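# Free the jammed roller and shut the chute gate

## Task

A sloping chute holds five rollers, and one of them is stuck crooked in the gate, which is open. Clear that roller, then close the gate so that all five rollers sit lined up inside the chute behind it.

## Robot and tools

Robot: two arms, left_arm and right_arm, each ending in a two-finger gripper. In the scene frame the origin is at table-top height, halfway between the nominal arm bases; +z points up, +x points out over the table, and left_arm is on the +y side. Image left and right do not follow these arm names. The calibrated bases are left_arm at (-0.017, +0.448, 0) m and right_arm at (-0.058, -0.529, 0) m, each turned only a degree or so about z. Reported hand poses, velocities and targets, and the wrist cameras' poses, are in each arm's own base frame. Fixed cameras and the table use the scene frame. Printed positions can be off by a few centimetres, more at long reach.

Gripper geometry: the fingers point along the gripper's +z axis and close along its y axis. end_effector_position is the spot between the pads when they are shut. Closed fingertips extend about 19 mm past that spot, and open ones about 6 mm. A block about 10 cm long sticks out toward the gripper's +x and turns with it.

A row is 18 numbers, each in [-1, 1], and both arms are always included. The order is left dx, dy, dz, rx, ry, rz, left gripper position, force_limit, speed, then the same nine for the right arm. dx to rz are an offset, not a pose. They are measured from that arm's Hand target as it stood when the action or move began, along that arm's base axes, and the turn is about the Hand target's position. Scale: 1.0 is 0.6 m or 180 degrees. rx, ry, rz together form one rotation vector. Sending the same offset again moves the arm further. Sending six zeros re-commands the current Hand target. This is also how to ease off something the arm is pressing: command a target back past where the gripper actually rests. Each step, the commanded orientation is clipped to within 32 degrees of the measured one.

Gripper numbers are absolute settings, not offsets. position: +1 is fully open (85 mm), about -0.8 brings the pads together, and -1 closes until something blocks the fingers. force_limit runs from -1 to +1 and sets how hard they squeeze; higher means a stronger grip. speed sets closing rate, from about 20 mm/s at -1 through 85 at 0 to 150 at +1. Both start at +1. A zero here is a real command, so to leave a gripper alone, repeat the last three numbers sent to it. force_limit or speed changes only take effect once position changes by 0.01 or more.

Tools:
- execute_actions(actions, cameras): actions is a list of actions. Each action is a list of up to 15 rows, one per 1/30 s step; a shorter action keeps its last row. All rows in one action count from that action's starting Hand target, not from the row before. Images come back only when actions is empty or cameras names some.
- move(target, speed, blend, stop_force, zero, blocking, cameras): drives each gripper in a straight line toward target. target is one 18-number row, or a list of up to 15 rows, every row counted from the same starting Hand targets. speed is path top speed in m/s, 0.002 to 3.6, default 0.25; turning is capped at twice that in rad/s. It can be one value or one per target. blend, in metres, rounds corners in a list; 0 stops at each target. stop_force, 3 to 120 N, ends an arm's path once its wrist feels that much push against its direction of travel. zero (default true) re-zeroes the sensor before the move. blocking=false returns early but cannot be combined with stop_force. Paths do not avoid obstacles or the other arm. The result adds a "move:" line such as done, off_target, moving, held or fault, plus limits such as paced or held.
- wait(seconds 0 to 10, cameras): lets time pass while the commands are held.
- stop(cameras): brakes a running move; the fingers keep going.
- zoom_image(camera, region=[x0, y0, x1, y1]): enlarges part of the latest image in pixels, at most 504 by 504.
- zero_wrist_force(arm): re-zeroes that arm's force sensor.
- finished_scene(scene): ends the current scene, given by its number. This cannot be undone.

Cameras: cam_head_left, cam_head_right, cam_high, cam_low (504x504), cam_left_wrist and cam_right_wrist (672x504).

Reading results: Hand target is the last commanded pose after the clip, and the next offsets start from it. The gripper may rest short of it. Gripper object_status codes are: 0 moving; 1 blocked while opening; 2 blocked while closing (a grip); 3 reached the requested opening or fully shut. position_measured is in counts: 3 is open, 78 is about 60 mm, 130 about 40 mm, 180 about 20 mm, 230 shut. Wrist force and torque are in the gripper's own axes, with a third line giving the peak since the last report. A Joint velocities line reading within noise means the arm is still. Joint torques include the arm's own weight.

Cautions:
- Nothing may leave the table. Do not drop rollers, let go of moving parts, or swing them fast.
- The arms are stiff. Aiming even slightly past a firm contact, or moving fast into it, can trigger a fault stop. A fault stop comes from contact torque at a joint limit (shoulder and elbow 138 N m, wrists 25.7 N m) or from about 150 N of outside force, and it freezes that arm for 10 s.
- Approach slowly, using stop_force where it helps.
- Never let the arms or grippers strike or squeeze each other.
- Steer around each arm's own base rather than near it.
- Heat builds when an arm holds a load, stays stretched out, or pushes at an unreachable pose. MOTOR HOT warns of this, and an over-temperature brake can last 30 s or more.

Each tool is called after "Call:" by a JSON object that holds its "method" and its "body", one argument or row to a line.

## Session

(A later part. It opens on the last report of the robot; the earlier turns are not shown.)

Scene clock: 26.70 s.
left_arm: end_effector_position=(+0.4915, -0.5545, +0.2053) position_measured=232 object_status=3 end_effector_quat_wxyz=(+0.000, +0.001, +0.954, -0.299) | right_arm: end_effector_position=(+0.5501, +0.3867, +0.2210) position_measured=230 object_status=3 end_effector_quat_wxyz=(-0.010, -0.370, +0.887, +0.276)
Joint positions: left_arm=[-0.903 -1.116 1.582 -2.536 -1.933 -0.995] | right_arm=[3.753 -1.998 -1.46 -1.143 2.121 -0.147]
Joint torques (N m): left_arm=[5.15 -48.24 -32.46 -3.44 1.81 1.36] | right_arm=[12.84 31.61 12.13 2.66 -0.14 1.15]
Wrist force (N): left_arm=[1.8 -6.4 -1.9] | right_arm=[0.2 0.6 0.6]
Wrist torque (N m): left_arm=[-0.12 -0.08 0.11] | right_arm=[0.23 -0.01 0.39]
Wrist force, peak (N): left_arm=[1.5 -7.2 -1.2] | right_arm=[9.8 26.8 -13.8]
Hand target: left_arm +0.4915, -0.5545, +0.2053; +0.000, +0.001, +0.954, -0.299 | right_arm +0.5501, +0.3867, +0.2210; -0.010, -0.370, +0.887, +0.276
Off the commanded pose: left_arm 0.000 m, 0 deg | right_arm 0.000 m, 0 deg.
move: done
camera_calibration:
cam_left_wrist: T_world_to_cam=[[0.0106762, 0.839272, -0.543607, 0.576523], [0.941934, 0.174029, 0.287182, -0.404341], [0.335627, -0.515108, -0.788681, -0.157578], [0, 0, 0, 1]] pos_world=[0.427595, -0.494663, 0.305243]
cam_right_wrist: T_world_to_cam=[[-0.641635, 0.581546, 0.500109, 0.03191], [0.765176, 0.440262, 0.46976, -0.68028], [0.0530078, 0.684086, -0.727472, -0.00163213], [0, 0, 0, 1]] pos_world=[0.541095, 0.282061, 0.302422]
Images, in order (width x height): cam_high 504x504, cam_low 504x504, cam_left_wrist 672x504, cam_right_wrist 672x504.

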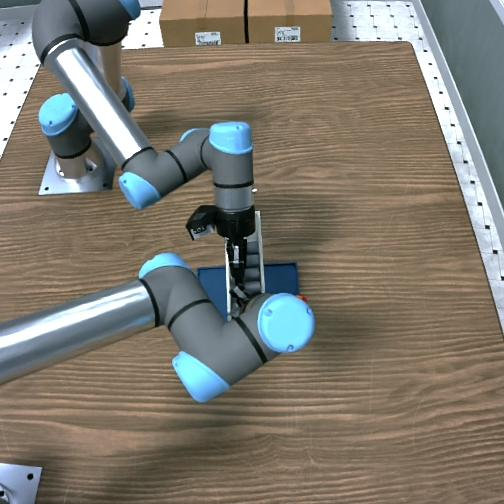

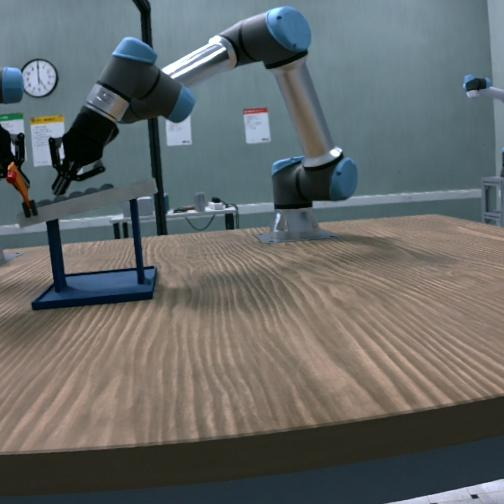

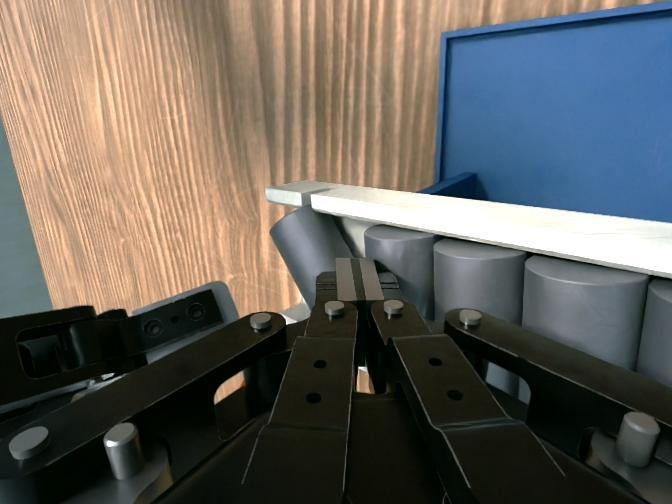

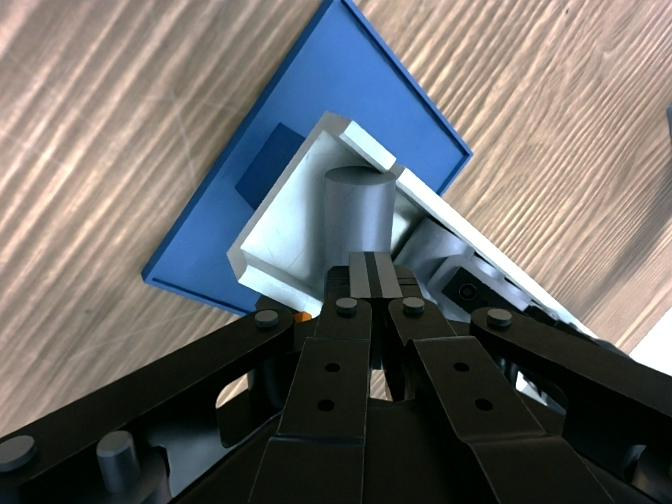

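Call:
{"method": "move", "body": {
  "target": [0,-0.004,0.066,0,-0.287,-0.4095,-1,0,0,0.011,-0.024,0.0425,0,0,0,-0.1,-0.9,0],
  "speed": 0.4
}}

Call:
{"method": "move", "body": {
  "target": [0,0,-0.08,0,0,0,-1,0,0,0,0,0,0,0,0,-0.1,-0.9,0],
  "speed": 0.05,
  "stop_force": 5,
  "cameras": ["cam_low","cam_left_wrist","cam_right_wrist"]
}}

Scene clock: 30.10 s.
left_arm: end_effector_position=(+0.4915, -0.5570, +0.2451) position_measured=232 object_status=3 end_effector_quat_wxyz=(+0.214, +0.674, +0.674, -0.212) | right_arm: end_effector_position=(+0.5568, +0.3723, +0.2466) position_measured=141 object_status=3 end_effector_quat_wxyz=(-0.010, -0.370, +0.887, +0.276)
Joint positions: left_arm=[-0.906 -1.152 1.527 -2.451 -1.93 0.572] | right_arm=[3.729 -1.981 -1.413 -1.221 2.123 -0.175]
Joint torques (N m): left_arm=[5.58 -30.2 -19.35 -5.06 -2.47 1.57] | right_arm=[-2.37 52.71 25.02 3.94 2.02 1.14]
Wrist force (N): left_arm=[-1.9 -0.3 1.1] | right_arm=[-0.2 0.6 0.4]
Wrist torque (N m): left_arm=[-0.10 0.12 -0.23] | right_arm=[0.19 0.09 0.47]
Wrist force, peak (N): left_arm=[1.5 -7.0 -1.7] | right_arm=[-0.1 0.5 1.1]
Hand target: left_arm +0.4915, -0.5569, +0.2449; +0.214, +0.674, +0.674, -0.212 | right_arm +0.5567, +0.3723, +0.2465; -0.010, -0.370, +0.887, +0.276
Off the commanded pose: left_arm 0.000 m, 0 deg | right_arm 0.000 m, 0 deg.
move: done

Scene clock: 32.00 s.
left_arm: end_effector_position=(+0.4915, -0.5569, +0.2070) position_measured=232 object_status=3 end_effector_quat_wxyz=(+0.214, +0.675, +0.674, -0.212) | right_arm: end_effector_position=(+0.5567, +0.3723, +0.2465) position_measured=141 object_status=3 end_effector_quat_wxyz=(-0.010, -0.370, +0.887, +0.276)
Joint positions: left_arm=[-0.906 -1.116 1.578 -2.539 -1.93 0.572] | right_arm=[3.729 -1.981 -1.413 -1.221 2.123 -0.175]
Joint torques (N m): left_arm=[6.16 -47.66 -34.81 -4.59 1.57 1.23] | right_arm=[9.57 32.6 13.08 4.3 1.21 1.31]
Wrist force (N): left_arm=[-3.6 -0.5 -1.0] | right_arm=[-0.6 0.6 0.5]
Wrist torque (N m): left_arm=[-0.13 0.24 -0.24] | right_arm=[0.19 0.14 0.47]
Wrist force, peak (N): left_arm=[-30.8 -2.2 -21.9] | right_arm=[-0.5 1.0 0.1]
Hand target: left_arm +0.4915, -0.5569, +0.2071; +0.214, +0.675, +0.674, -0.212 (not the last commanded pose) | right_arm +0.5567, +0.3723, +0.2465; -0.010, -0.370, +0.887, +0.276
Off the commanded pose: left_arm 0.010 m, 0 deg | right_arm 0.000 m, 0 deg.
move: contact (left_arm)
camera_calibration:
cam_left_wrist: T_world_to_cam=[[0.999278, 0.0120124, 0.0360543, -0.487089], [-0.0224395, -0.579173, 0.814896, -0.459099], [0.0306705, -0.815116, -0.578485, -0.218212], [0, 0, 0, 1]] pos_world=[0.483128, -0.437915, 0.265447]
cam_right_wrist: T_world_to_cam=[[-0.641638, 0.581512, 0.500145, 0.0317653], [0.765174, 0.44023, 0.469794, -0.69097], [0.053012, 0.684136, -0.727426, 0.0263884], [0, 0, 0, 1]] pos_world=[0.547695, 0.267661, 0.327922]
Images, in order (width x height): cam_low 504x504, cam_left_wrist 672x504, cam_right_wrist 672x504.

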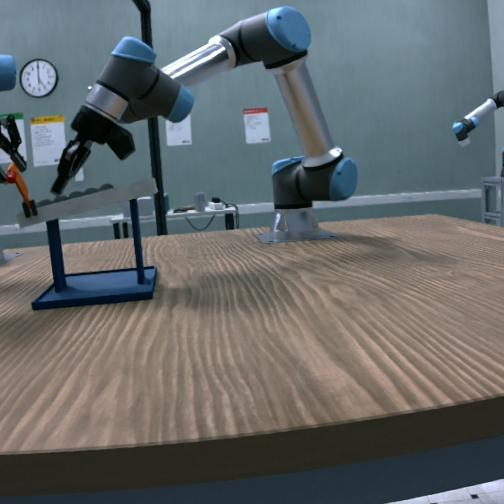

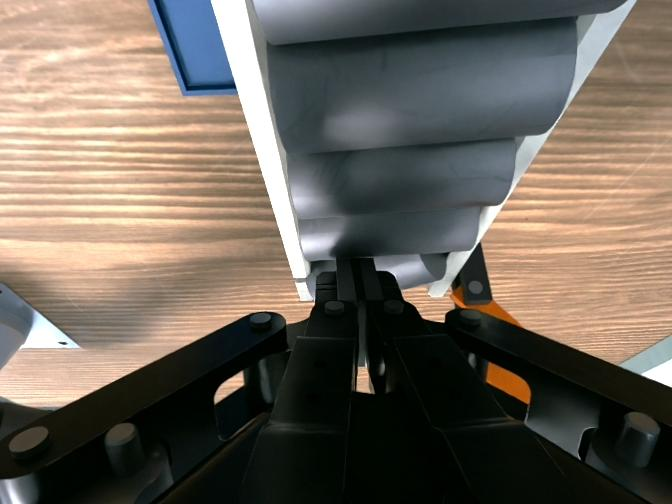

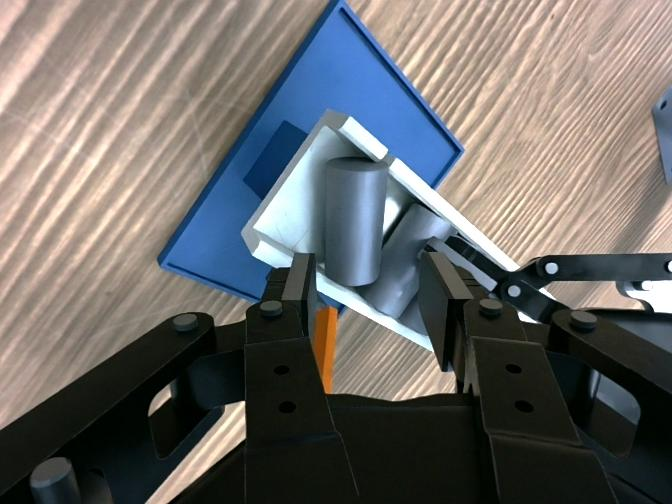

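Call:
{"method": "move", "body": {
  "target": [0,0,0,0,0,0,-1,0,0,-0.026,0.0465,-0.0635,-0.0485,-0.0441,-0.0124,-0.1,-0.9,0],
  "speed": 0.2
}}

Call:
{"method": "move", "body": {
  "target": [0,0,0,0,0,0,-1,0,0,-0.0055,0.0235,-0.0623,0,0,0,-0.1,-0.9,0],
  "speed": 0.04,
  "stop_force": 6,
  "cameras": ["cam_low","cam_left_wrist","cam_right_wrist"]
}}

Scene clock: 33.53 s.
left_arm: end_effector_position=(+0.4915, -0.5569, +0.2071) position_measured=232 object_status=3 end_effector_quat_wxyz=(+0.214, +0.675, +0.674, -0.212) | right_arm: end_effector_position=(+0.5410, +0.4002, +0.2085) position_measured=141 object_status=3 end_effector_quat_wxyz=(+0.029, -0.369, +0.911, +0.182)
Joint positions: left_arm=[-0.906 -1.116 1.578 -2.539 -1.93 0.572] | right_arm=[3.854 -1.953 -1.518 -1.063 1.897 -0.028]
Joint torques (N m): left_arm=[6.39 -50.59 -35.9 -4.42 -0.26 1.35] | right_arm=[-2.32 32.8 41.34 3.39 -0.91 1.12]
Wrist force (N): left_arm=[-3.2 -0.4 -0.7] | right_arm=[0.1 0.6 0.5]
Wrist torque (N m): left_arm=[-0.10 0.21 -0.24] | right_arm=[0.17 0.07 0.43]
Wrist force, peak (N): left_arm=[-3.7 -0.6 -1.4] | right_arm=[-0.2 1.6 1.7]
Hand target: left_arm +0.4915, -0.5569, +0.2071; +0.214, +0.675, +0.674, -0.212 | right_arm +0.5411, +0.4002, +0.2084; +0.029, -0.369, +0.911, +0.182
Off the commanded pose: left_arm 0.000 m, 0 deg | right_arm 0.000 m, 0 deg.
move: done

Scene clock: 35.00 s.
left_arm: end_effector_position=(+0.4915, -0.5569, +0.2071) position_measured=232 object_status=3 end_effector_quat_wxyz=(+0.214, +0.675, +0.674, -0.212) | right_arm: end_effector_position=(+0.5382, +0.4122, +0.1764) position_measured=141 object_status=3 end_effector_quat_wxyz=(+0.029, -0.369, +0.911, +0.182)
Joint positions: left_arm=[-0.906 -1.116 1.578 -2.539 -1.93 0.572] | right_arm=[3.872 -1.988 -1.555 -0.984 1.894 -0.009]
Joint torques (N m): left_arm=[5.08 -50.56 -34.53 -4.33 -1.92 1.5] | right_arm=[2.92 54.89 29.8 1.86 -0.09 0.45]
Wrist force (N): left_arm=[-3.2 -0.2 -0.8] | right_arm=[-0.5 0.5 0.6]
Wrist torque (N m): left_arm=[-0.06 0.21 -0.24] | right_arm=[0.15 0.11 0.30]
Wrist force, peak (N): left_arm=[-3.6 -0.7 -1.4] | right_arm=[-0.2 0.1 2.8]
Hand target: left_arm +0.4915, -0.5569, +0.2071; +0.214, +0.675, +0.674, -0.212 | right_arm +0.5383, +0.4122, +0.1765; +0.029, -0.369, +0.911, +0.182 (not the last commanded pose)
Off the commanded pose: left_arm 0.000 m, 0 deg | right_arm 0.006 m, 0 deg.
move: held (right_arm; a check stopped the path); limits=held
pose unreachable (right arm): on one or more control steps of this call, first in action 0 (counted from 0), this arm could not follow its commanded pose, so it was not sent that pose on those steps. It may still have moved: this result reports where it is.
cause: moving toward the commanded pose would bring a part of the arm too close to another arm (this arm's gripper and the left arm's gripper, 10 mm apart when this arm was first held).
camera_calibration:
cam_left_wrist: T_world_to_cam=[[0.999275, 0.0119559, 0.036134, -0.487138], [-0.0225372, -0.579173, 0.814893, -0.459133], [0.0306706, -0.815117, -0.578484, -0.218155], [0, 0, 0, 1]] pos_world=[0.483128, -0.437915, 0.265547]
cam_right_wrist: T_world_to_cam=[[-0.673685, 0.669439, 0.313048, 0.0457146], [0.715799, 0.485735, 0.50169, -0.659276], [0.183792, 0.562061, -0.806417, -0.0570253], [0, 0, 0, 1]] pos_world=[0.513187, 0.321682, 0.270455]
Images, in order (width x height): cam_low 504x504, cam_left_wrist 672x504, cam_right_wrist 672x504.

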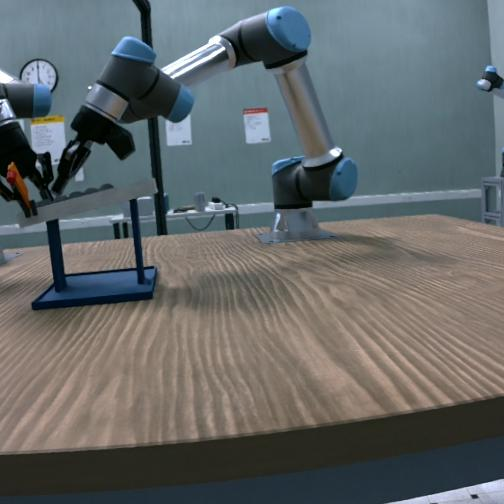

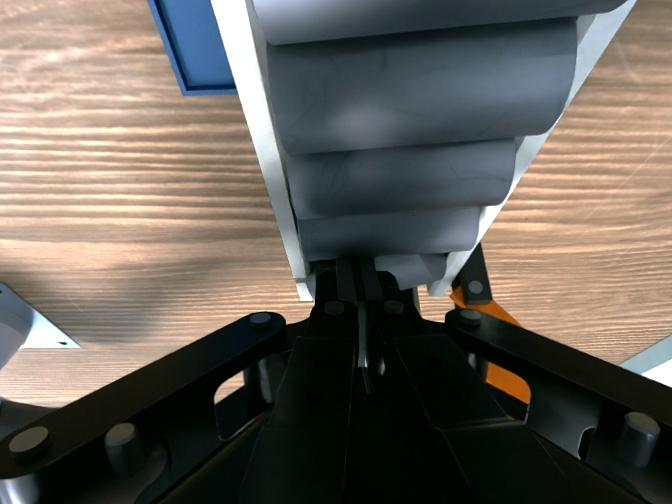

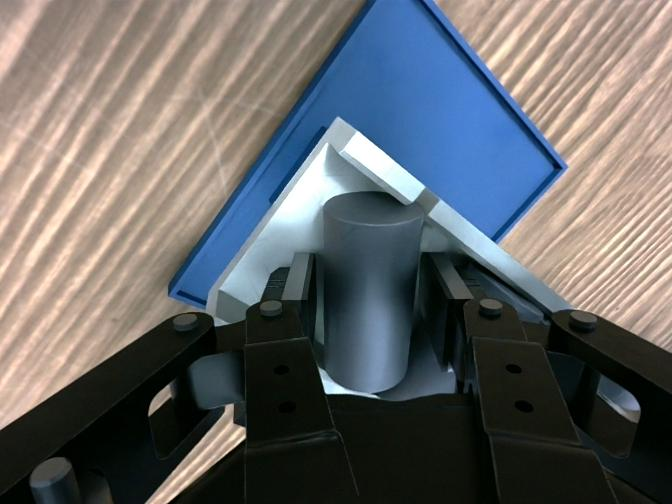

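Call:
{"method": "move", "body": {
  "target": [0,0,0,0,0,0,-1,0,0,0.0005,-0.0013,0,0.0243,0.022,0.0062,-0.1,-0.9,0],
  "speed": 0.15
}}

Call:
{"method": "move", "body": {
  "target": [0,0,0,0,0,0,-1,0,0,0.0,0.0028,-0.006,0,0,0,-0.1,-0.9,0],
  "speed": 0.03,
  "stop_force": 6
}}

Scene clock: 36.23 s.
left_arm: end_effector_position=(+0.4915, -0.5569, +0.2071) position_measured=232 object_status=3 end_effector_quat_wxyz=(+0.214, +0.675, +0.674, -0.212) | right_arm: end_effector_position=(+0.5387, +0.4114, +0.1765) position_measured=141 object_status=3 end_effector_quat_wxyz=(+0.010, -0.370, +0.900, +0.229)
Joint positions: left_arm=[-0.906 -1.116 1.578 -2.539 -1.93 0.572] | right_arm=[3.831 -2.011 -1.542 -0.993 2.006 -0.054]
Joint torques (N m): left_arm=[5.54 -50.38 -35.96 -4.02 -2.44 1.38] | right_arm=[13.19 60.08 17.29 3.99 1.87 0.81]
Wrist force (N): left_arm=[-3.7 -0.5 -1.1] | right_arm=[0.0 0.6 0.4]
Wrist torque (N m): left_arm=[-0.12 0.28 -0.24] | right_arm=[0.17 0.05 0.35]
Wrist force, peak (N): left_arm=[-3.7 -0.7 -1.3] | right_arm=[-0.2 0.9 0.8]
Hand target: left_arm +0.4915, -0.5569, +0.2071; +0.214, +0.675, +0.674, -0.212 | right_arm +0.5386, +0.4114, +0.1765; +0.010, -0.370, +0.900, +0.230
Off the commanded pose: left_arm 0.000 m, 0 deg | right_arm 0.000 m, 0 deg.
move: done

Scene clock: 37.77 s.
left_arm: end_effector_position=(+0.4915, -0.5569, +0.2071) position_measured=232 object_status=3 end_effector_quat_wxyz=(+0.214, +0.675, +0.674, -0.212) | right_arm: end_effector_position=(+0.5386, +0.4121, +0.1754) position_measured=141 object_status=3 end_effector_quat_wxyz=(+0.010, -0.370, +0.900, +0.230)
Joint positions: left_arm=[-0.906 -1.116 1.578 -2.539 -1.93 0.572] | right_arm=[3.832 -2.013 -1.543 -0.99 2.006 -0.053]
Joint torques (N m): left_arm=[4.3 -50.81 -35.23 -3.99 -2.63 1.56] | right_arm=[-8.35 55.43 36.67 1.13 1.59 -1.16]
Wrist force (N): left_arm=[-3.5 -0.7 -1.0] | right_arm=[-2.0 1.5 -6.7]
Wrist torque (N m): left_arm=[-0.14 0.26 -0.23] | right_arm=[0.25 0.11 0.29]
Wrist force, peak (N): left_arm=[-3.8 -0.4 -1.3] | right_arm=[1.3 3.7 -14.8]
Hand target: left_arm +0.4915, -0.5569, +0.2071; +0.214, +0.675, +0.674, -0.212 | right_arm +0.5386, +0.4121, +0.1754; +0.010, -0.370, +0.900, +0.230 (not the last commanded pose)
Off the commanded pose: left_arm 0.000 m, 0 deg | right_arm 0.003 m, 0 deg.
move: contact (right_arm)

Call:
{"method": "move", "body": {
  "target": [0,0,0,0,0,0,-1,0,0,0,-0.001,0.0015,0,0,0,-1,-0.5,-1],
  "cameras": ["cam_right_wrist"]
}}

Scene clock: 38.73 s.
left_arm: end_effector_position=(+0.4915, -0.5569, +0.2071) position_measured=232 object_status=3 end_effector_quat_wxyz=(+0.214, +0.675, +0.674, -0.212) | right_arm: end_effector_position=(+0.5386, +0.4115, +0.1763) position_measured=157 object_status=2 end_effector_quat_wxyz=(+0.010, -0.370, +0.900, +0.230)
Joint positions: left_arm=[-0.906 -1.116 1.578 -2.539 -1.93 0.572] | right_arm=[3.831 -2.011 -1.543 -0.992 2.006 -0.054]
Joint torques (N m): left_arm=[4.56 -50.89 -35.41 -3.96 -2.6 1.5] | right_arm=[-11.34 63.68 38.65 0.76 3.08 -1.1]
Wrist force (N): left_arm=[-3.2 -0.7 -1.5] | right_arm=[-9.0 -3.5 5.8]
Wrist torque (N m): left_arm=[-0.11 0.23 -0.24] | right_arm=[0.23 0.12 0.50]
Wrist force, peak (N): left_arm=[-3.6 -0.6 -1.3] | right_arm=[-9.0 -3.7 5.7]
Hand target: left_arm +0.4915, -0.5569, +0.2071; +0.214, +0.675, +0.674, -0.212 | right_arm +0.5386, +0.4115, +0.1763; +0.010, -0.370, +0.900, +0.230
Off the commanded pose: left_arm 0.000 m, 0 deg | right_arm 0.000 m, 0 deg.
move: done
camera_calibration:
cam_right_wrist: T_world_to_cam=[[-0.661487, 0.628722, 0.408832, 0.0398037], [0.740612, 0.461854, 0.488042, -0.660245], [0.118022, 0.62562, -0.771149, -0.0537653], [0, 0, 0, 1]] pos_world=[0.52166, 0.313548, 0.264493]
Images, in order (width x height): cam_right_wrist 672x504.

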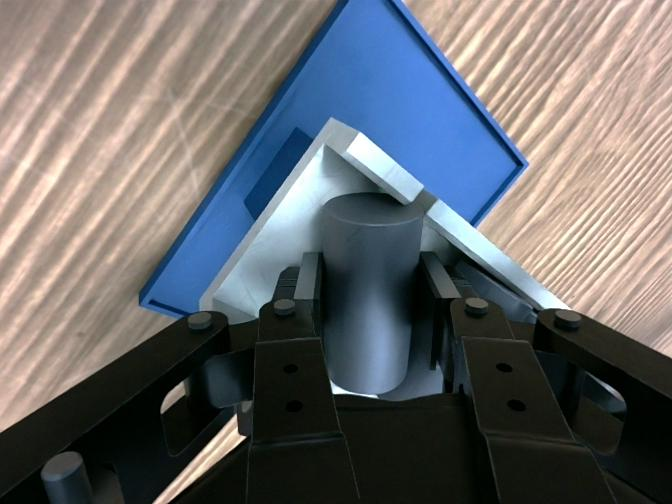

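Call:
{"method": "move", "body": {
  "target": [0,0,0,0,0,0,-1,0,0,0.01,-0.027,0.06,0,0,0,-1,-0.5,-1],
  "speed": 0.06,
  "cameras": ["cam_high","cam_low","cam_left_wrist","cam_right_wrist"]
}}

Scene clock: 39.87 s.
left_arm: end_effector_position=(+0.4915, -0.5569, +0.2071) position_measured=232 object_status=3 end_effector_quat_wxyz=(+0.214, +0.675, +0.674, -0.212) | right_arm: end_effector_position=(+0.5447, +0.3953, +0.2126) position_measured=157 object_status=2 end_effector_quat_wxyz=(+0.010, -0.370, +0.900, +0.230)
Joint positions: left_arm=[-0.906 -1.116 1.578 -2.539 -1.93 0.572] | right_arm=[3.805 -1.974 -1.495 -1.088 2.01 -0.082]
Joint torques (N m): left_arm=[4.09 -50.37 -35.94 -3.68 -2.47 1.47] | right_arm=[7.14 31.83 14.53 5.37 -2.18 1.71]
Wrist force (N): left_arm=[-3.6 -0.3 -1.2] | right_arm=[4.9 7.5 6.6]
Wrist torque (N m): left_arm=[-0.10 0.23 -0.24] | right_arm=[0.02 0.10 0.17]
Wrist force, peak (N): left_arm=[-3.9 -0.8 -1.2] | right_arm=[-10.9 -0.6 7.0]
Hand target: left_arm +0.4915, -0.5569, +0.2071; +0.214, +0.675, +0.674, -0.212 | right_arm +0.5446, +0.3953, +0.2123; +0.010, -0.370, +0.900, +0.230
Off the commanded pose: left_arm 0.000 m, 0 deg | right_arm 0.000 m, 0 deg.
move: done
camera_calibration:
cam_left_wrist: T_world_to_cam=[[0.999275, 0.011956, 0.0361338, -0.487138], [-0.0225369, -0.579173, 0.814893, -0.459133], [0.0306706, -0.815117, -0.578484, -0.218155], [0, 0, 0, 1]] pos_world=[0.483128, -0.437915, 0.265547]
cam_right_wrist: T_world_to_cam=[[-0.661566, 0.62859, 0.408908, 0.039305], [0.740477, 0.461483, 0.488597, -0.674934], [0.118423, 0.626026, -0.770758, -0.0167453], [0, 0, 0, 1]] pos_world=[0.527759, 0.297247, 0.300792]
Images, in order (width x height): cam_high 504x504, cam_low 504x504, cam_left_wrist 672x504, cam_right_wrist 672x504.

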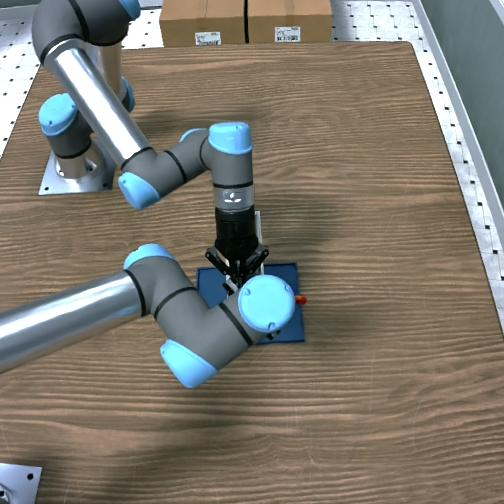

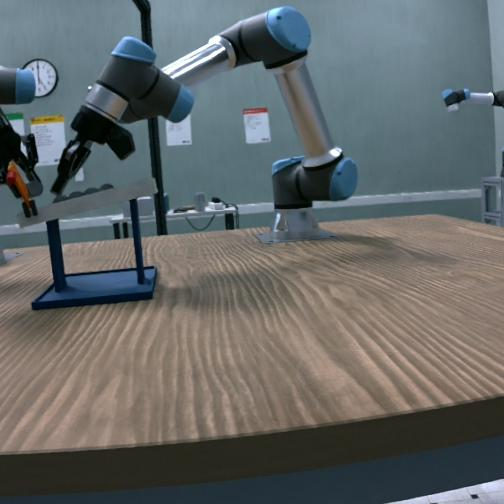

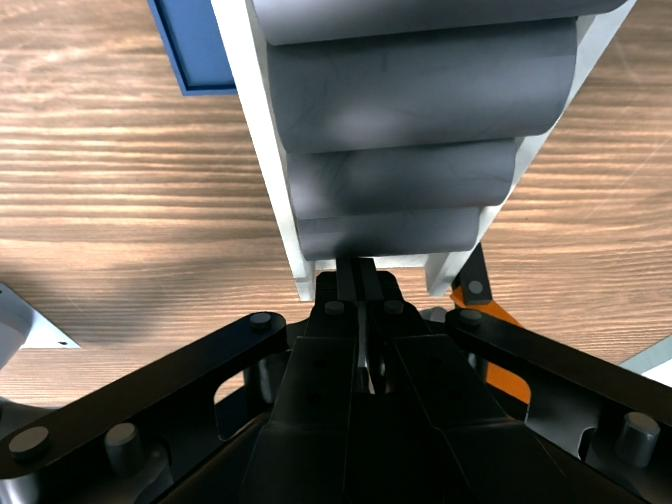

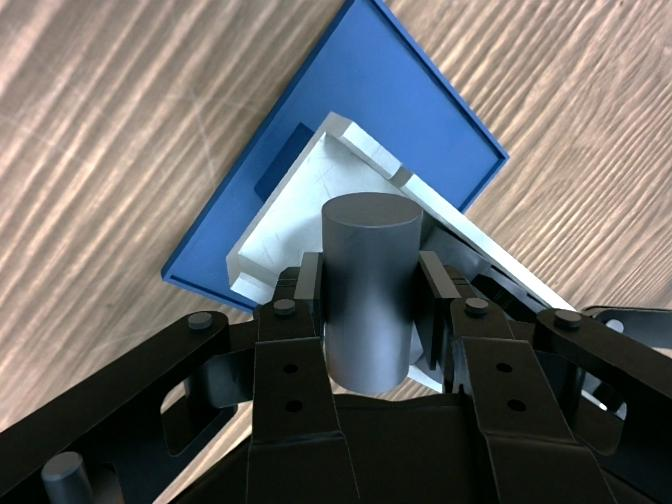

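Call:
{"method": "move", "body": {
  "target": [
    [0,0,0,0,0,0,-1,0,0,0.092,-0.059,0.146,-0.0248,0.0564,-0.2216,-1,-0.5,-1],
    [0,0,0,0,0,0,-1,0,0,0.292,-0.009,0.113,-0.0248,0.0564,-0.2216,-1,-0.5,-1],
    [0,0,0,0,0,0,-1,0,0,0.292,0.013,-0.0055,-0.0248,0.0564,-0.2216,-1,-0.5,-1]
  ],
  "speed": 0.2,
  "blend": [0.02,0.02,0],
  "cameras": ["cam_high","cam_low","cam_head_left","cam_right_wrist"]
}}

Scene clock: 44.63 s.
left_arm: end_effector_position=(+0.4915, -0.5569, +0.2071) position_measured=232 object_status=3 end_effector_quat_wxyz=(+0.214, +0.675, +0.674, -0.212) | right_arm: end_effector_position=(+0.7198, +0.4032, +0.2089) position_measured=157 object_status=2 end_effector_quat_wxyz=(-0.005, -0.020, +0.978, +0.209)
Joint positions: left_arm=[-0.906 -1.116 1.578 -2.539 -1.93 0.572] | right_arm=[3.703 -2.31 -0.972 -1.212 1.934 0.561]
Joint torques (N m): left_arm=[1.95 -50.19 -32.11 -3.2 -2.24 1.6] | right_arm=[-9.16 75.95 32.63 4.63 1.54 -1.08]
Wrist force (N): left_arm=[-3.5 -0.3 -1.6] | right_arm=[-0.1 -1.3 2.9]
Wrist torque (N m): left_arm=[-0.09 0.22 -0.24] | right_arm=[0.07 -0.01 0.19]
Wrist force, peak (N): left_arm=[-4.1 -0.5 -1.3] | right_arm=[26.2 53.8 0.5]
Hand target: left_arm +0.4915, -0.5569, +0.2071; +0.214, +0.675, +0.674, -0.212 | right_arm +0.7198, +0.4031, +0.2090; -0.005, -0.020, +0.978, +0.209
Off the commanded pose: left_arm 0.000 m, 0 deg | right_arm 0.000 m, 0 deg.
move: done
camera_calibration:
cam_right_wrist: T_world_to_cam=[[-0.0248349, 0.911969, 0.409506, -0.420976], [0.940748, -0.117259, 0.318188, -0.681622], [0.338195, 0.393144, -0.855021, -0.0920227], [0, 0, 0, 1]] pos_world=[0.661901, 0.340169, 0.310594]
Images, in order (width x height): cam_head_left 504x504, cam_high 504x504, cam_low 504x504, cam_right_wrist 672x504.

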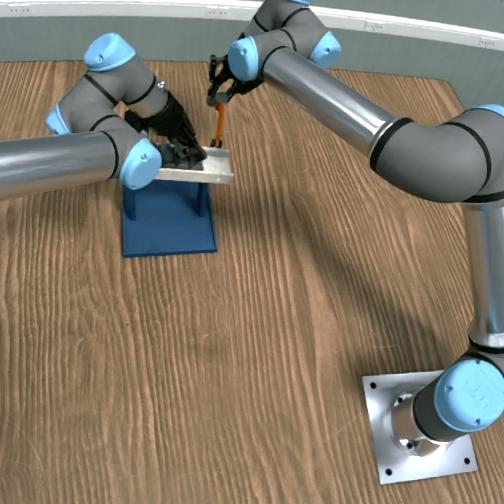

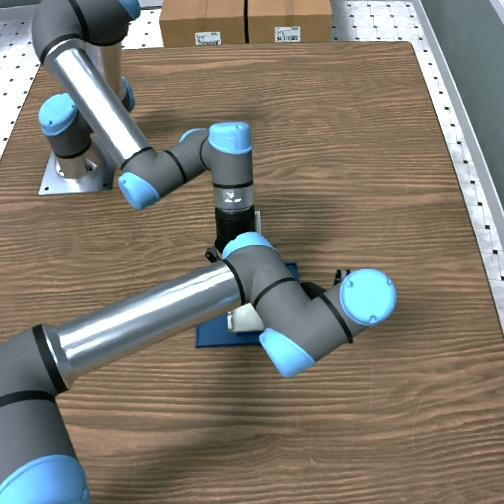

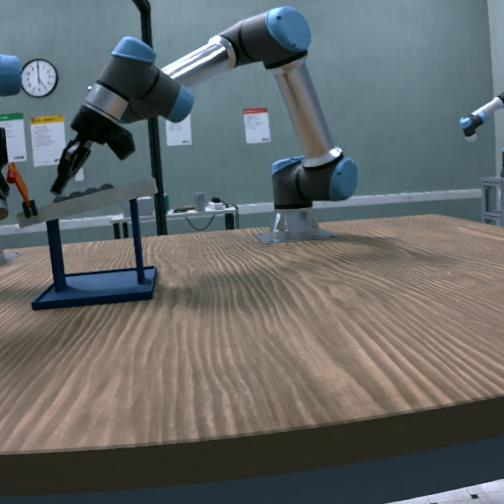

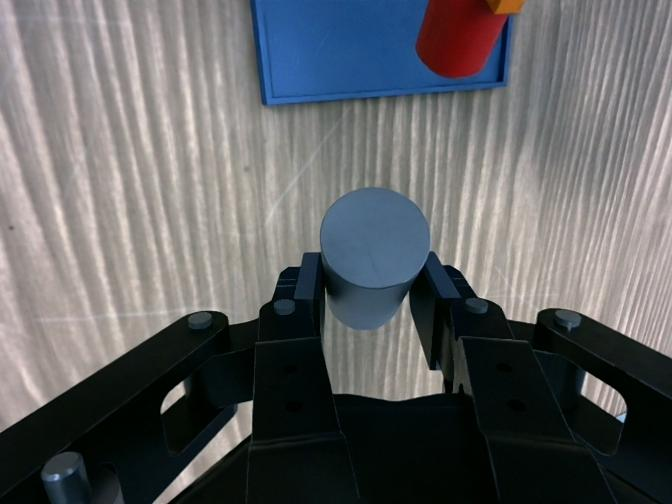

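Call:
{"method": "move", "body": {
  "target": [0,0,0,0,0,0,-1,0,0,-0.02,0.023,0.038,0,0,0,-1,-0.5,-1],
  "speed": 0.15,
  "cameras": ["cam_high","cam_low","cam_right_wrist"]
}}

Call:
{"method": "zoom_image", "body": {
  "camera": "cam_low",
  "region": [0, 120, 120, 240]
}}

Scene clock: 46.27 s.
left_arm: end_effector_position=(+0.4915, -0.5569, +0.2071) position_measured=232 object_status=3 end_effector_quat_wxyz=(+0.214, +0.675, +0.674, -0.212) | right_arm: end_effector_position=(+0.7077, +0.4171, +0.2322) position_measured=157 object_status=2 end_effector_quat_wxyz=(-0.005, -0.020, +0.978, +0.209) end_effector_velocity=(+0.001, -0.001, -0.002) end_effector_angular_velocity=(+0.001, -0.002, +0.003)
Joint positions: left_arm=[-0.906 -1.116 1.578 -2.539 -1.93 0.572] | right_arm=[3.727 -2.286 -0.956 -1.243 1.929 0.586]
Joint velocities: left_arm=[within noise] | right_arm=[-0.002 -0.002 -0.001 0.003 0.001 -0.005]
Joint torques (N m): left_arm=[2.36 -50.81 -31.28 -2.98 -2.61 1.85] | right_arm=[-10.99 47.08 21.39 4.92 0.92 -1.5]
Wrist force (N): left_arm=[-3.6 -0.6 -1.3] | right_arm=[-0.2 -1.2 2.7]
Wrist torque (N m): left_arm=[-0.14 0.23 -0.23] | right_arm=[0.08 0.02 0.19]
Wrist force, peak (N): left_arm=[-4.0 -0.7 -1.3] | right_arm=[-0.5 -1.6 4.3]
Hand target: left_arm +0.4915, -0.5569, +0.2071; +0.214, +0.675, +0.674, -0.212 | right_arm +0.7078, +0.4169, +0.2318; -0.005, -0.020, +0.978, +0.209
Off the commanded pose: left_arm 0.000 m, 0 deg | right_arm 0.001 m, 0 deg.
move: done
camera_calibration:
cam_right_wrist: T_world_to_cam=[[-0.0249385, 0.911832, 0.409807, -0.443477], [0.940611, -0.117431, 0.318528, -0.675985], [0.338568, 0.393412, -0.854751, -0.0739019], [0, 0, 0, 1]] pos_world=[0.6498, 0.354069, 0.333892]
Images, in order (width x height): cam_high 504x504, cam_low 504x504, cam_right_wrist 672x504.

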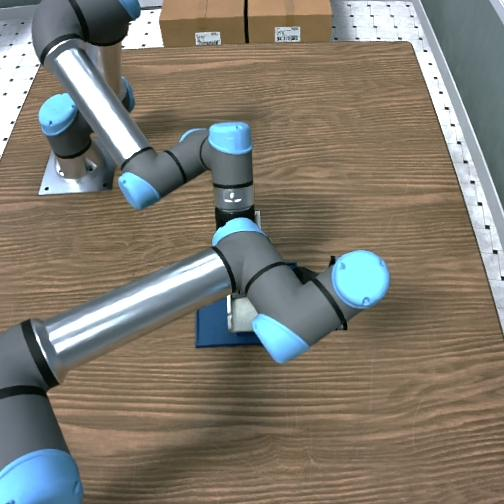

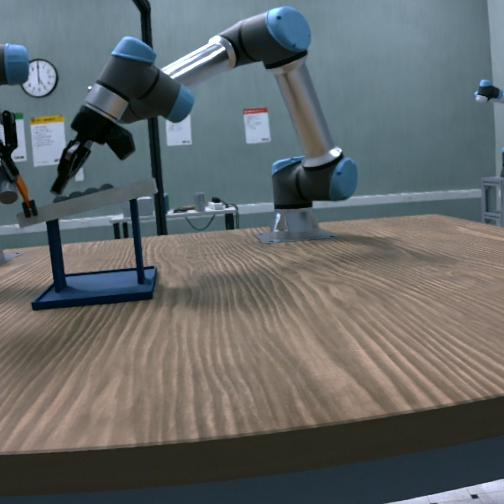

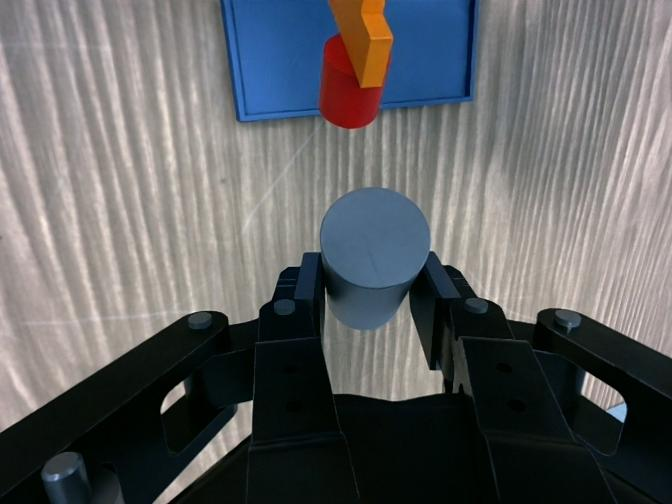

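Scaled by 4.200.

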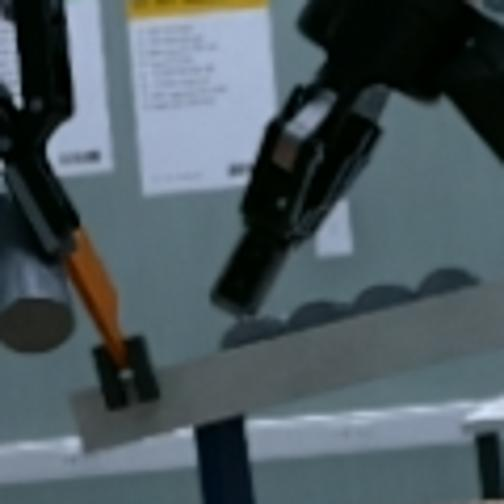

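Call:
{"method": "move", "body": {
  "target": [
    [0,0,0,0,0,0,-1,0,0,0,0.005,-0.0667,0,0,0,-1,-0.5,-1],
    [0,0,0,0,0,0,-1,0,0,-0.08,0.005,-0.0617,0,0,0,-1,-0.5,-1]
  ],
  "speed": 0.12,
  "stop_force": 15,
  "cameras": ["cam_high","cam_low","cam_right_wrist"]
}}

Call:
{"method": "zoom_image", "body": {
  "camera": "cam_low",
  "region": [0, 120, 120, 240]
}}

Scene clock: 49.27 s.
left_arm: end_effector_position=(+0.4915, -0.5569, +0.2071) position_measured=232 object_status=3 end_effector_quat_wxyz=(+0.214, +0.675, +0.674, -0.212) | right_arm: end_effector_position=(+0.6598, +0.4199, +0.1947) position_measured=157 object_status=2 end_effector_quat_wxyz=(-0.005, -0.020, +0.978, +0.209)
Joint positions: left_arm=[-0.906 -1.116 1.578 -2.539 -1.93 0.572] | right_arm=[3.766 -2.193 -1.213 -1.065 1.92 0.627]
Joint torques (N m): left_arm=[2.05 -50.2 -29.74 -2.73 -2.32 1.75] | right_arm=[-11.34 58.42 12.92 4.29 2.24 0.91]
Wrist force (N): left_arm=[-3.7 -0.6 -1.4] | right_arm=[-0.2 -1.0 3.0]
Wrist torque (N m): left_arm=[-0.16 0.24 -0.24] | right_arm=[0.14 0.07 0.27]
Wrist force, peak (N): left_arm=[-4.1 -0.5 -1.2] | right_arm=[-2.4 -2.1 4.7]
Hand target: left_arm +0.4915, -0.5569, +0.2071; +0.214, +0.675, +0.674, -0.212 | right_arm +0.6598, +0.4199, +0.1947; -0.005, -0.020, +0.978, +0.209
Off the commanded pose: left_arm 0.000 m, 0 deg | right_arm 0.000 m, 0 deg.
move: done
camera_calibration:
cam_right_wrist: T_world_to_cam=[[-0.0246957, 0.911913, 0.409639, -0.432116], [0.940724, -0.117456, 0.318186, -0.618634], [0.338272, 0.393216, -0.854958, -0.0904824], [0, 0, 0, 1]] pos_world=[0.6019, 0.356969, 0.296494]
Images, in order (width x height): cam_high 504x504, cam_low 504x504, cam_right_wrist 672x504.

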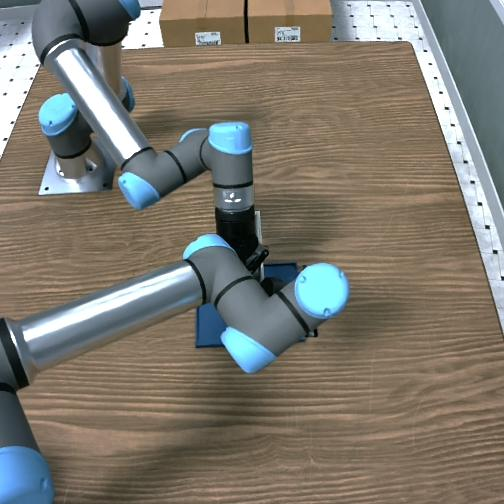

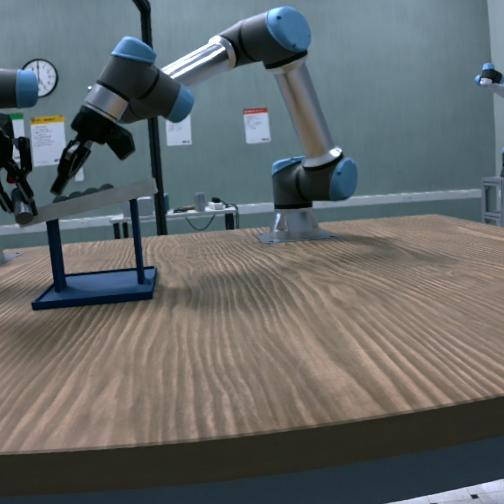

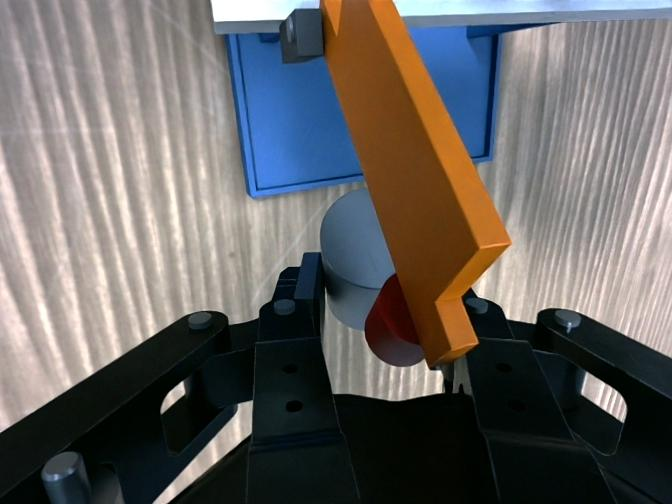

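Scaled by 4.200.

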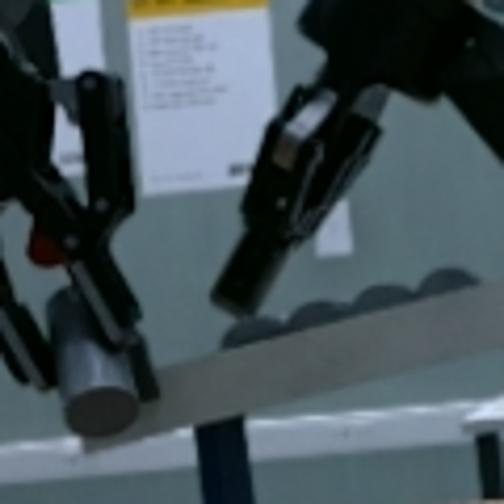

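Call:
{"method": "move", "body": {
  "target": [
    [0,0,0,0,0,0,-1,0,0,-0.04,0,0.03,0,0,0,-1,-0.5,-1],
    [0,0,0,0,0,0,-1,0,0,-0.09,0,0.06,0,0,0,-1,-0.5,-1]
  ],
  "speed": 0.08,
  "stop_force": 12,
  "cameras": ["cam_high","cam_low","cam_right_wrist"]
}}

Call:
{"method": "zoom_image", "body": {
  "camera": "cam_low",
  "region": [0, 120, 120, 240]
}}

Scene clock: 51.57 s.
left_arm: end_effector_position=(+0.4915, -0.5569, +0.2071) position_measured=232 object_status=3 end_effector_quat_wxyz=(+0.214, +0.675, +0.674, -0.212) | right_arm: end_effector_position=(+0.6058, +0.4199, +0.2307) position_measured=157 object_status=2 end_effector_quat_wxyz=(-0.005, -0.020, +0.978, +0.209)
Joint positions: left_arm=[-0.906 -1.116 1.578 -2.539 -1.93 0.572] | right_arm=[3.813 -2.055 -1.342 -1.058 1.908 0.675]
Joint torques (N m): left_arm=[-0.12 -49.93 -27.67 -2.46 -2.39 1.64] | right_arm=[-12.11 35.81 43.01 3.08 2.08 -1.48]
Wrist force (N): left_arm=[-3.5 -0.6 -1.3] | right_arm=[0.1 -1.3 2.9]
Wrist torque (N m): left_arm=[-0.16 0.23 -0.24] | right_arm=[0.10 0.03 0.26]
Wrist force, peak (N): left_arm=[-4.0 -0.3 -1.5] | right_arm=[-4.2 -1.3 4.2]
Hand target: left_arm +0.4915, -0.5569, +0.2071; +0.214, +0.675, +0.674, -0.212 | right_arm +0.6058, +0.4199, +0.2307; -0.005, -0.020, +0.978, +0.209
Off the commanded pose: left_arm 0.000 m, 0 deg | right_arm 0.000 m, 0 deg.
move: done
camera_calibration:
cam_right_wrist: T_world_to_cam=[[-0.0247474, 0.911902, 0.409661, -0.448171], [0.940713, -0.117431, 0.318229, -0.579306], [0.338301, 0.393249, -0.854932, -0.0414736], [0, 0, 0, 1]] pos_world=[0.5479, 0.356969, 0.332493]
Images, in order (width x height): cam_high 504x504, cam_low 504x504, cam_right_wrist 672x504.

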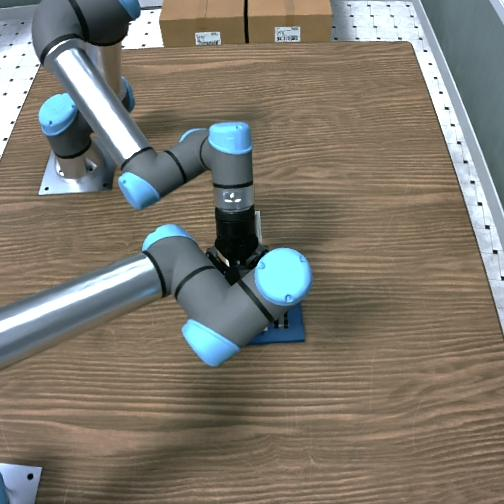

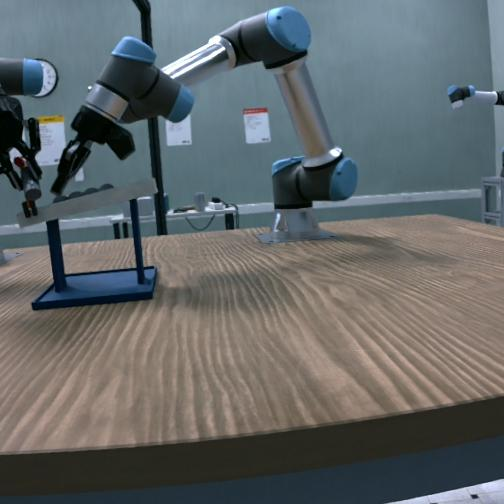

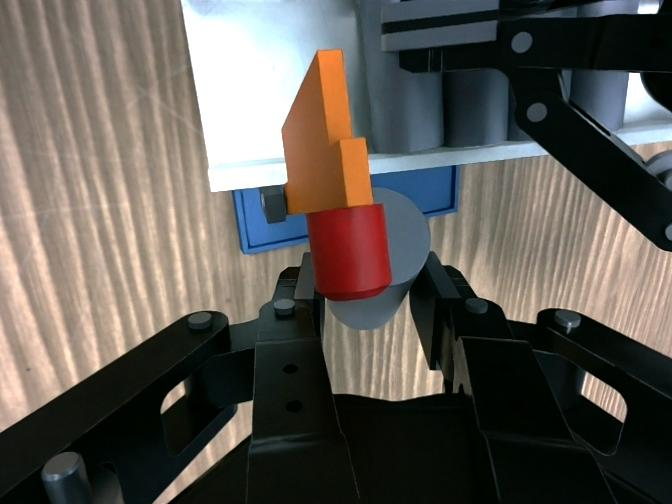

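Scaled by 4.200.

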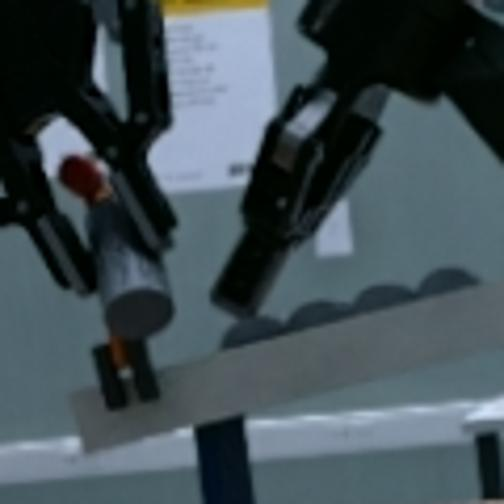

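Call:
{"method": "move", "body": {
  "target": [0,0,0,0,0,0,-1,0,0,-0.052,-0.005,0.0,0,0,0,-1,-0.5,-1],
  "speed": 0.08,
  "stop_force": 12,
  "cameras": ["cam_high","cam_low","cam_right_wrist"]
}}

Call:
{"method": "zoom_image", "body": {
  "camera": "cam_low",
  "region": [0, 120, 120, 240]
}}

Scene clock: 53.87 s.
left_arm: end_effector_position=(+0.4915, -0.5569, +0.2071) position_measured=232 object_status=3 end_effector_quat_wxyz=(+0.214, +0.675, +0.674, -0.212) | right_arm: end_effector_position=(+0.5746, +0.4169, +0.2307) position_measured=157 object_status=2 end_effector_quat_wxyz=(-0.005, -0.020, +0.978, +0.209)
Joint positions: left_arm=[-0.906 -1.116 1.578 -2.539 -1.93 0.572] | right_arm=[3.84 -1.988 -1.444 -1.014 1.901 0.702]
Joint torques (N m): left_arm=[-0.75 -50.48 -26.04 -2.19 -2.36 1.58] | right_arm=[-11.94 35.07 42.86 3.27 2.1 -1.12]
Wrist force (N): left_arm=[-3.5 -0.5 -1.1] | right_arm=[-0.1 -0.6 2.4]
Wrist torque (N m): left_arm=[-0.12 0.23 -0.24] | right_arm=[0.15 0.04 0.27]
Wrist force, peak (N): left_arm=[-4.1 -0.5 -1.3] | right_arm=[-3.8 0.2 3.7]
Hand target: left_arm +0.4915, -0.5569, +0.2071; +0.214, +0.675, +0.674, -0.212 | right_arm +0.5746, +0.4169, +0.2307; -0.005, -0.020, +0.978, +0.209
Off the commanded pose: left_arm 0.000 m, 0 deg | right_arm 0.000 m, 0 deg.
move: done
camera_calibration:
cam_right_wrist: T_world_to_cam=[[-0.0246957, 0.911913, 0.409639, -0.446231], [0.940724, -0.117456, 0.318186, -0.550291], [0.338272, 0.393216, -0.854958, -0.0297035], [0, 0, 0, 1]] pos_world=[0.5167, 0.353969, 0.332494]
Images, in order (width x height): cam_high 504x504, cam_low 504x504, cam_right_wrist 672x504.

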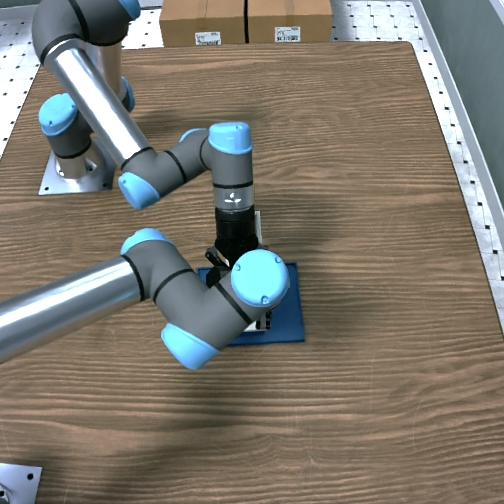

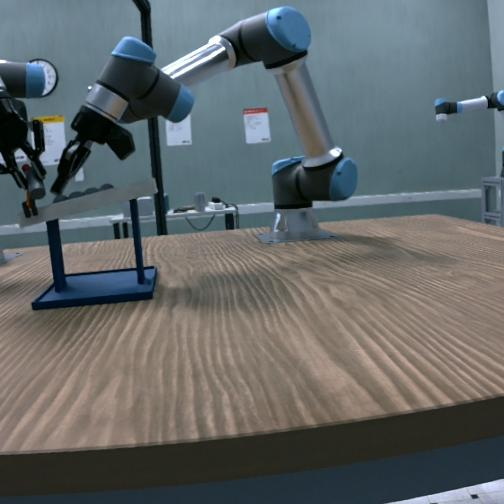

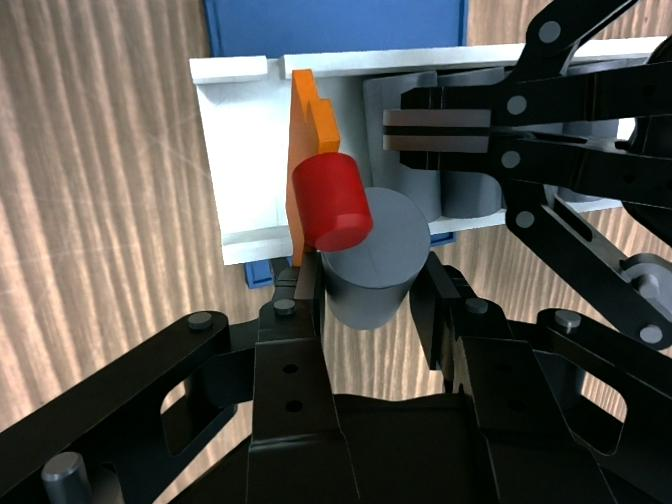

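Scaled by 4.200.

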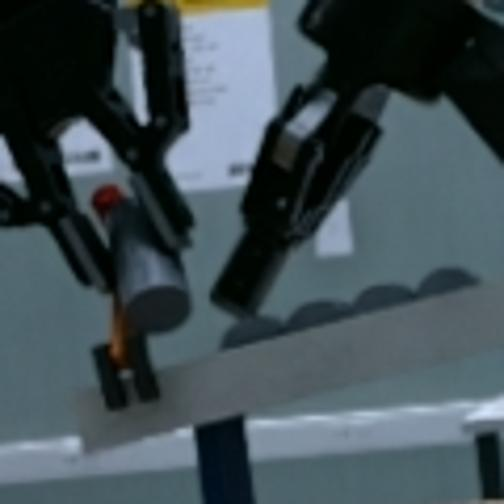

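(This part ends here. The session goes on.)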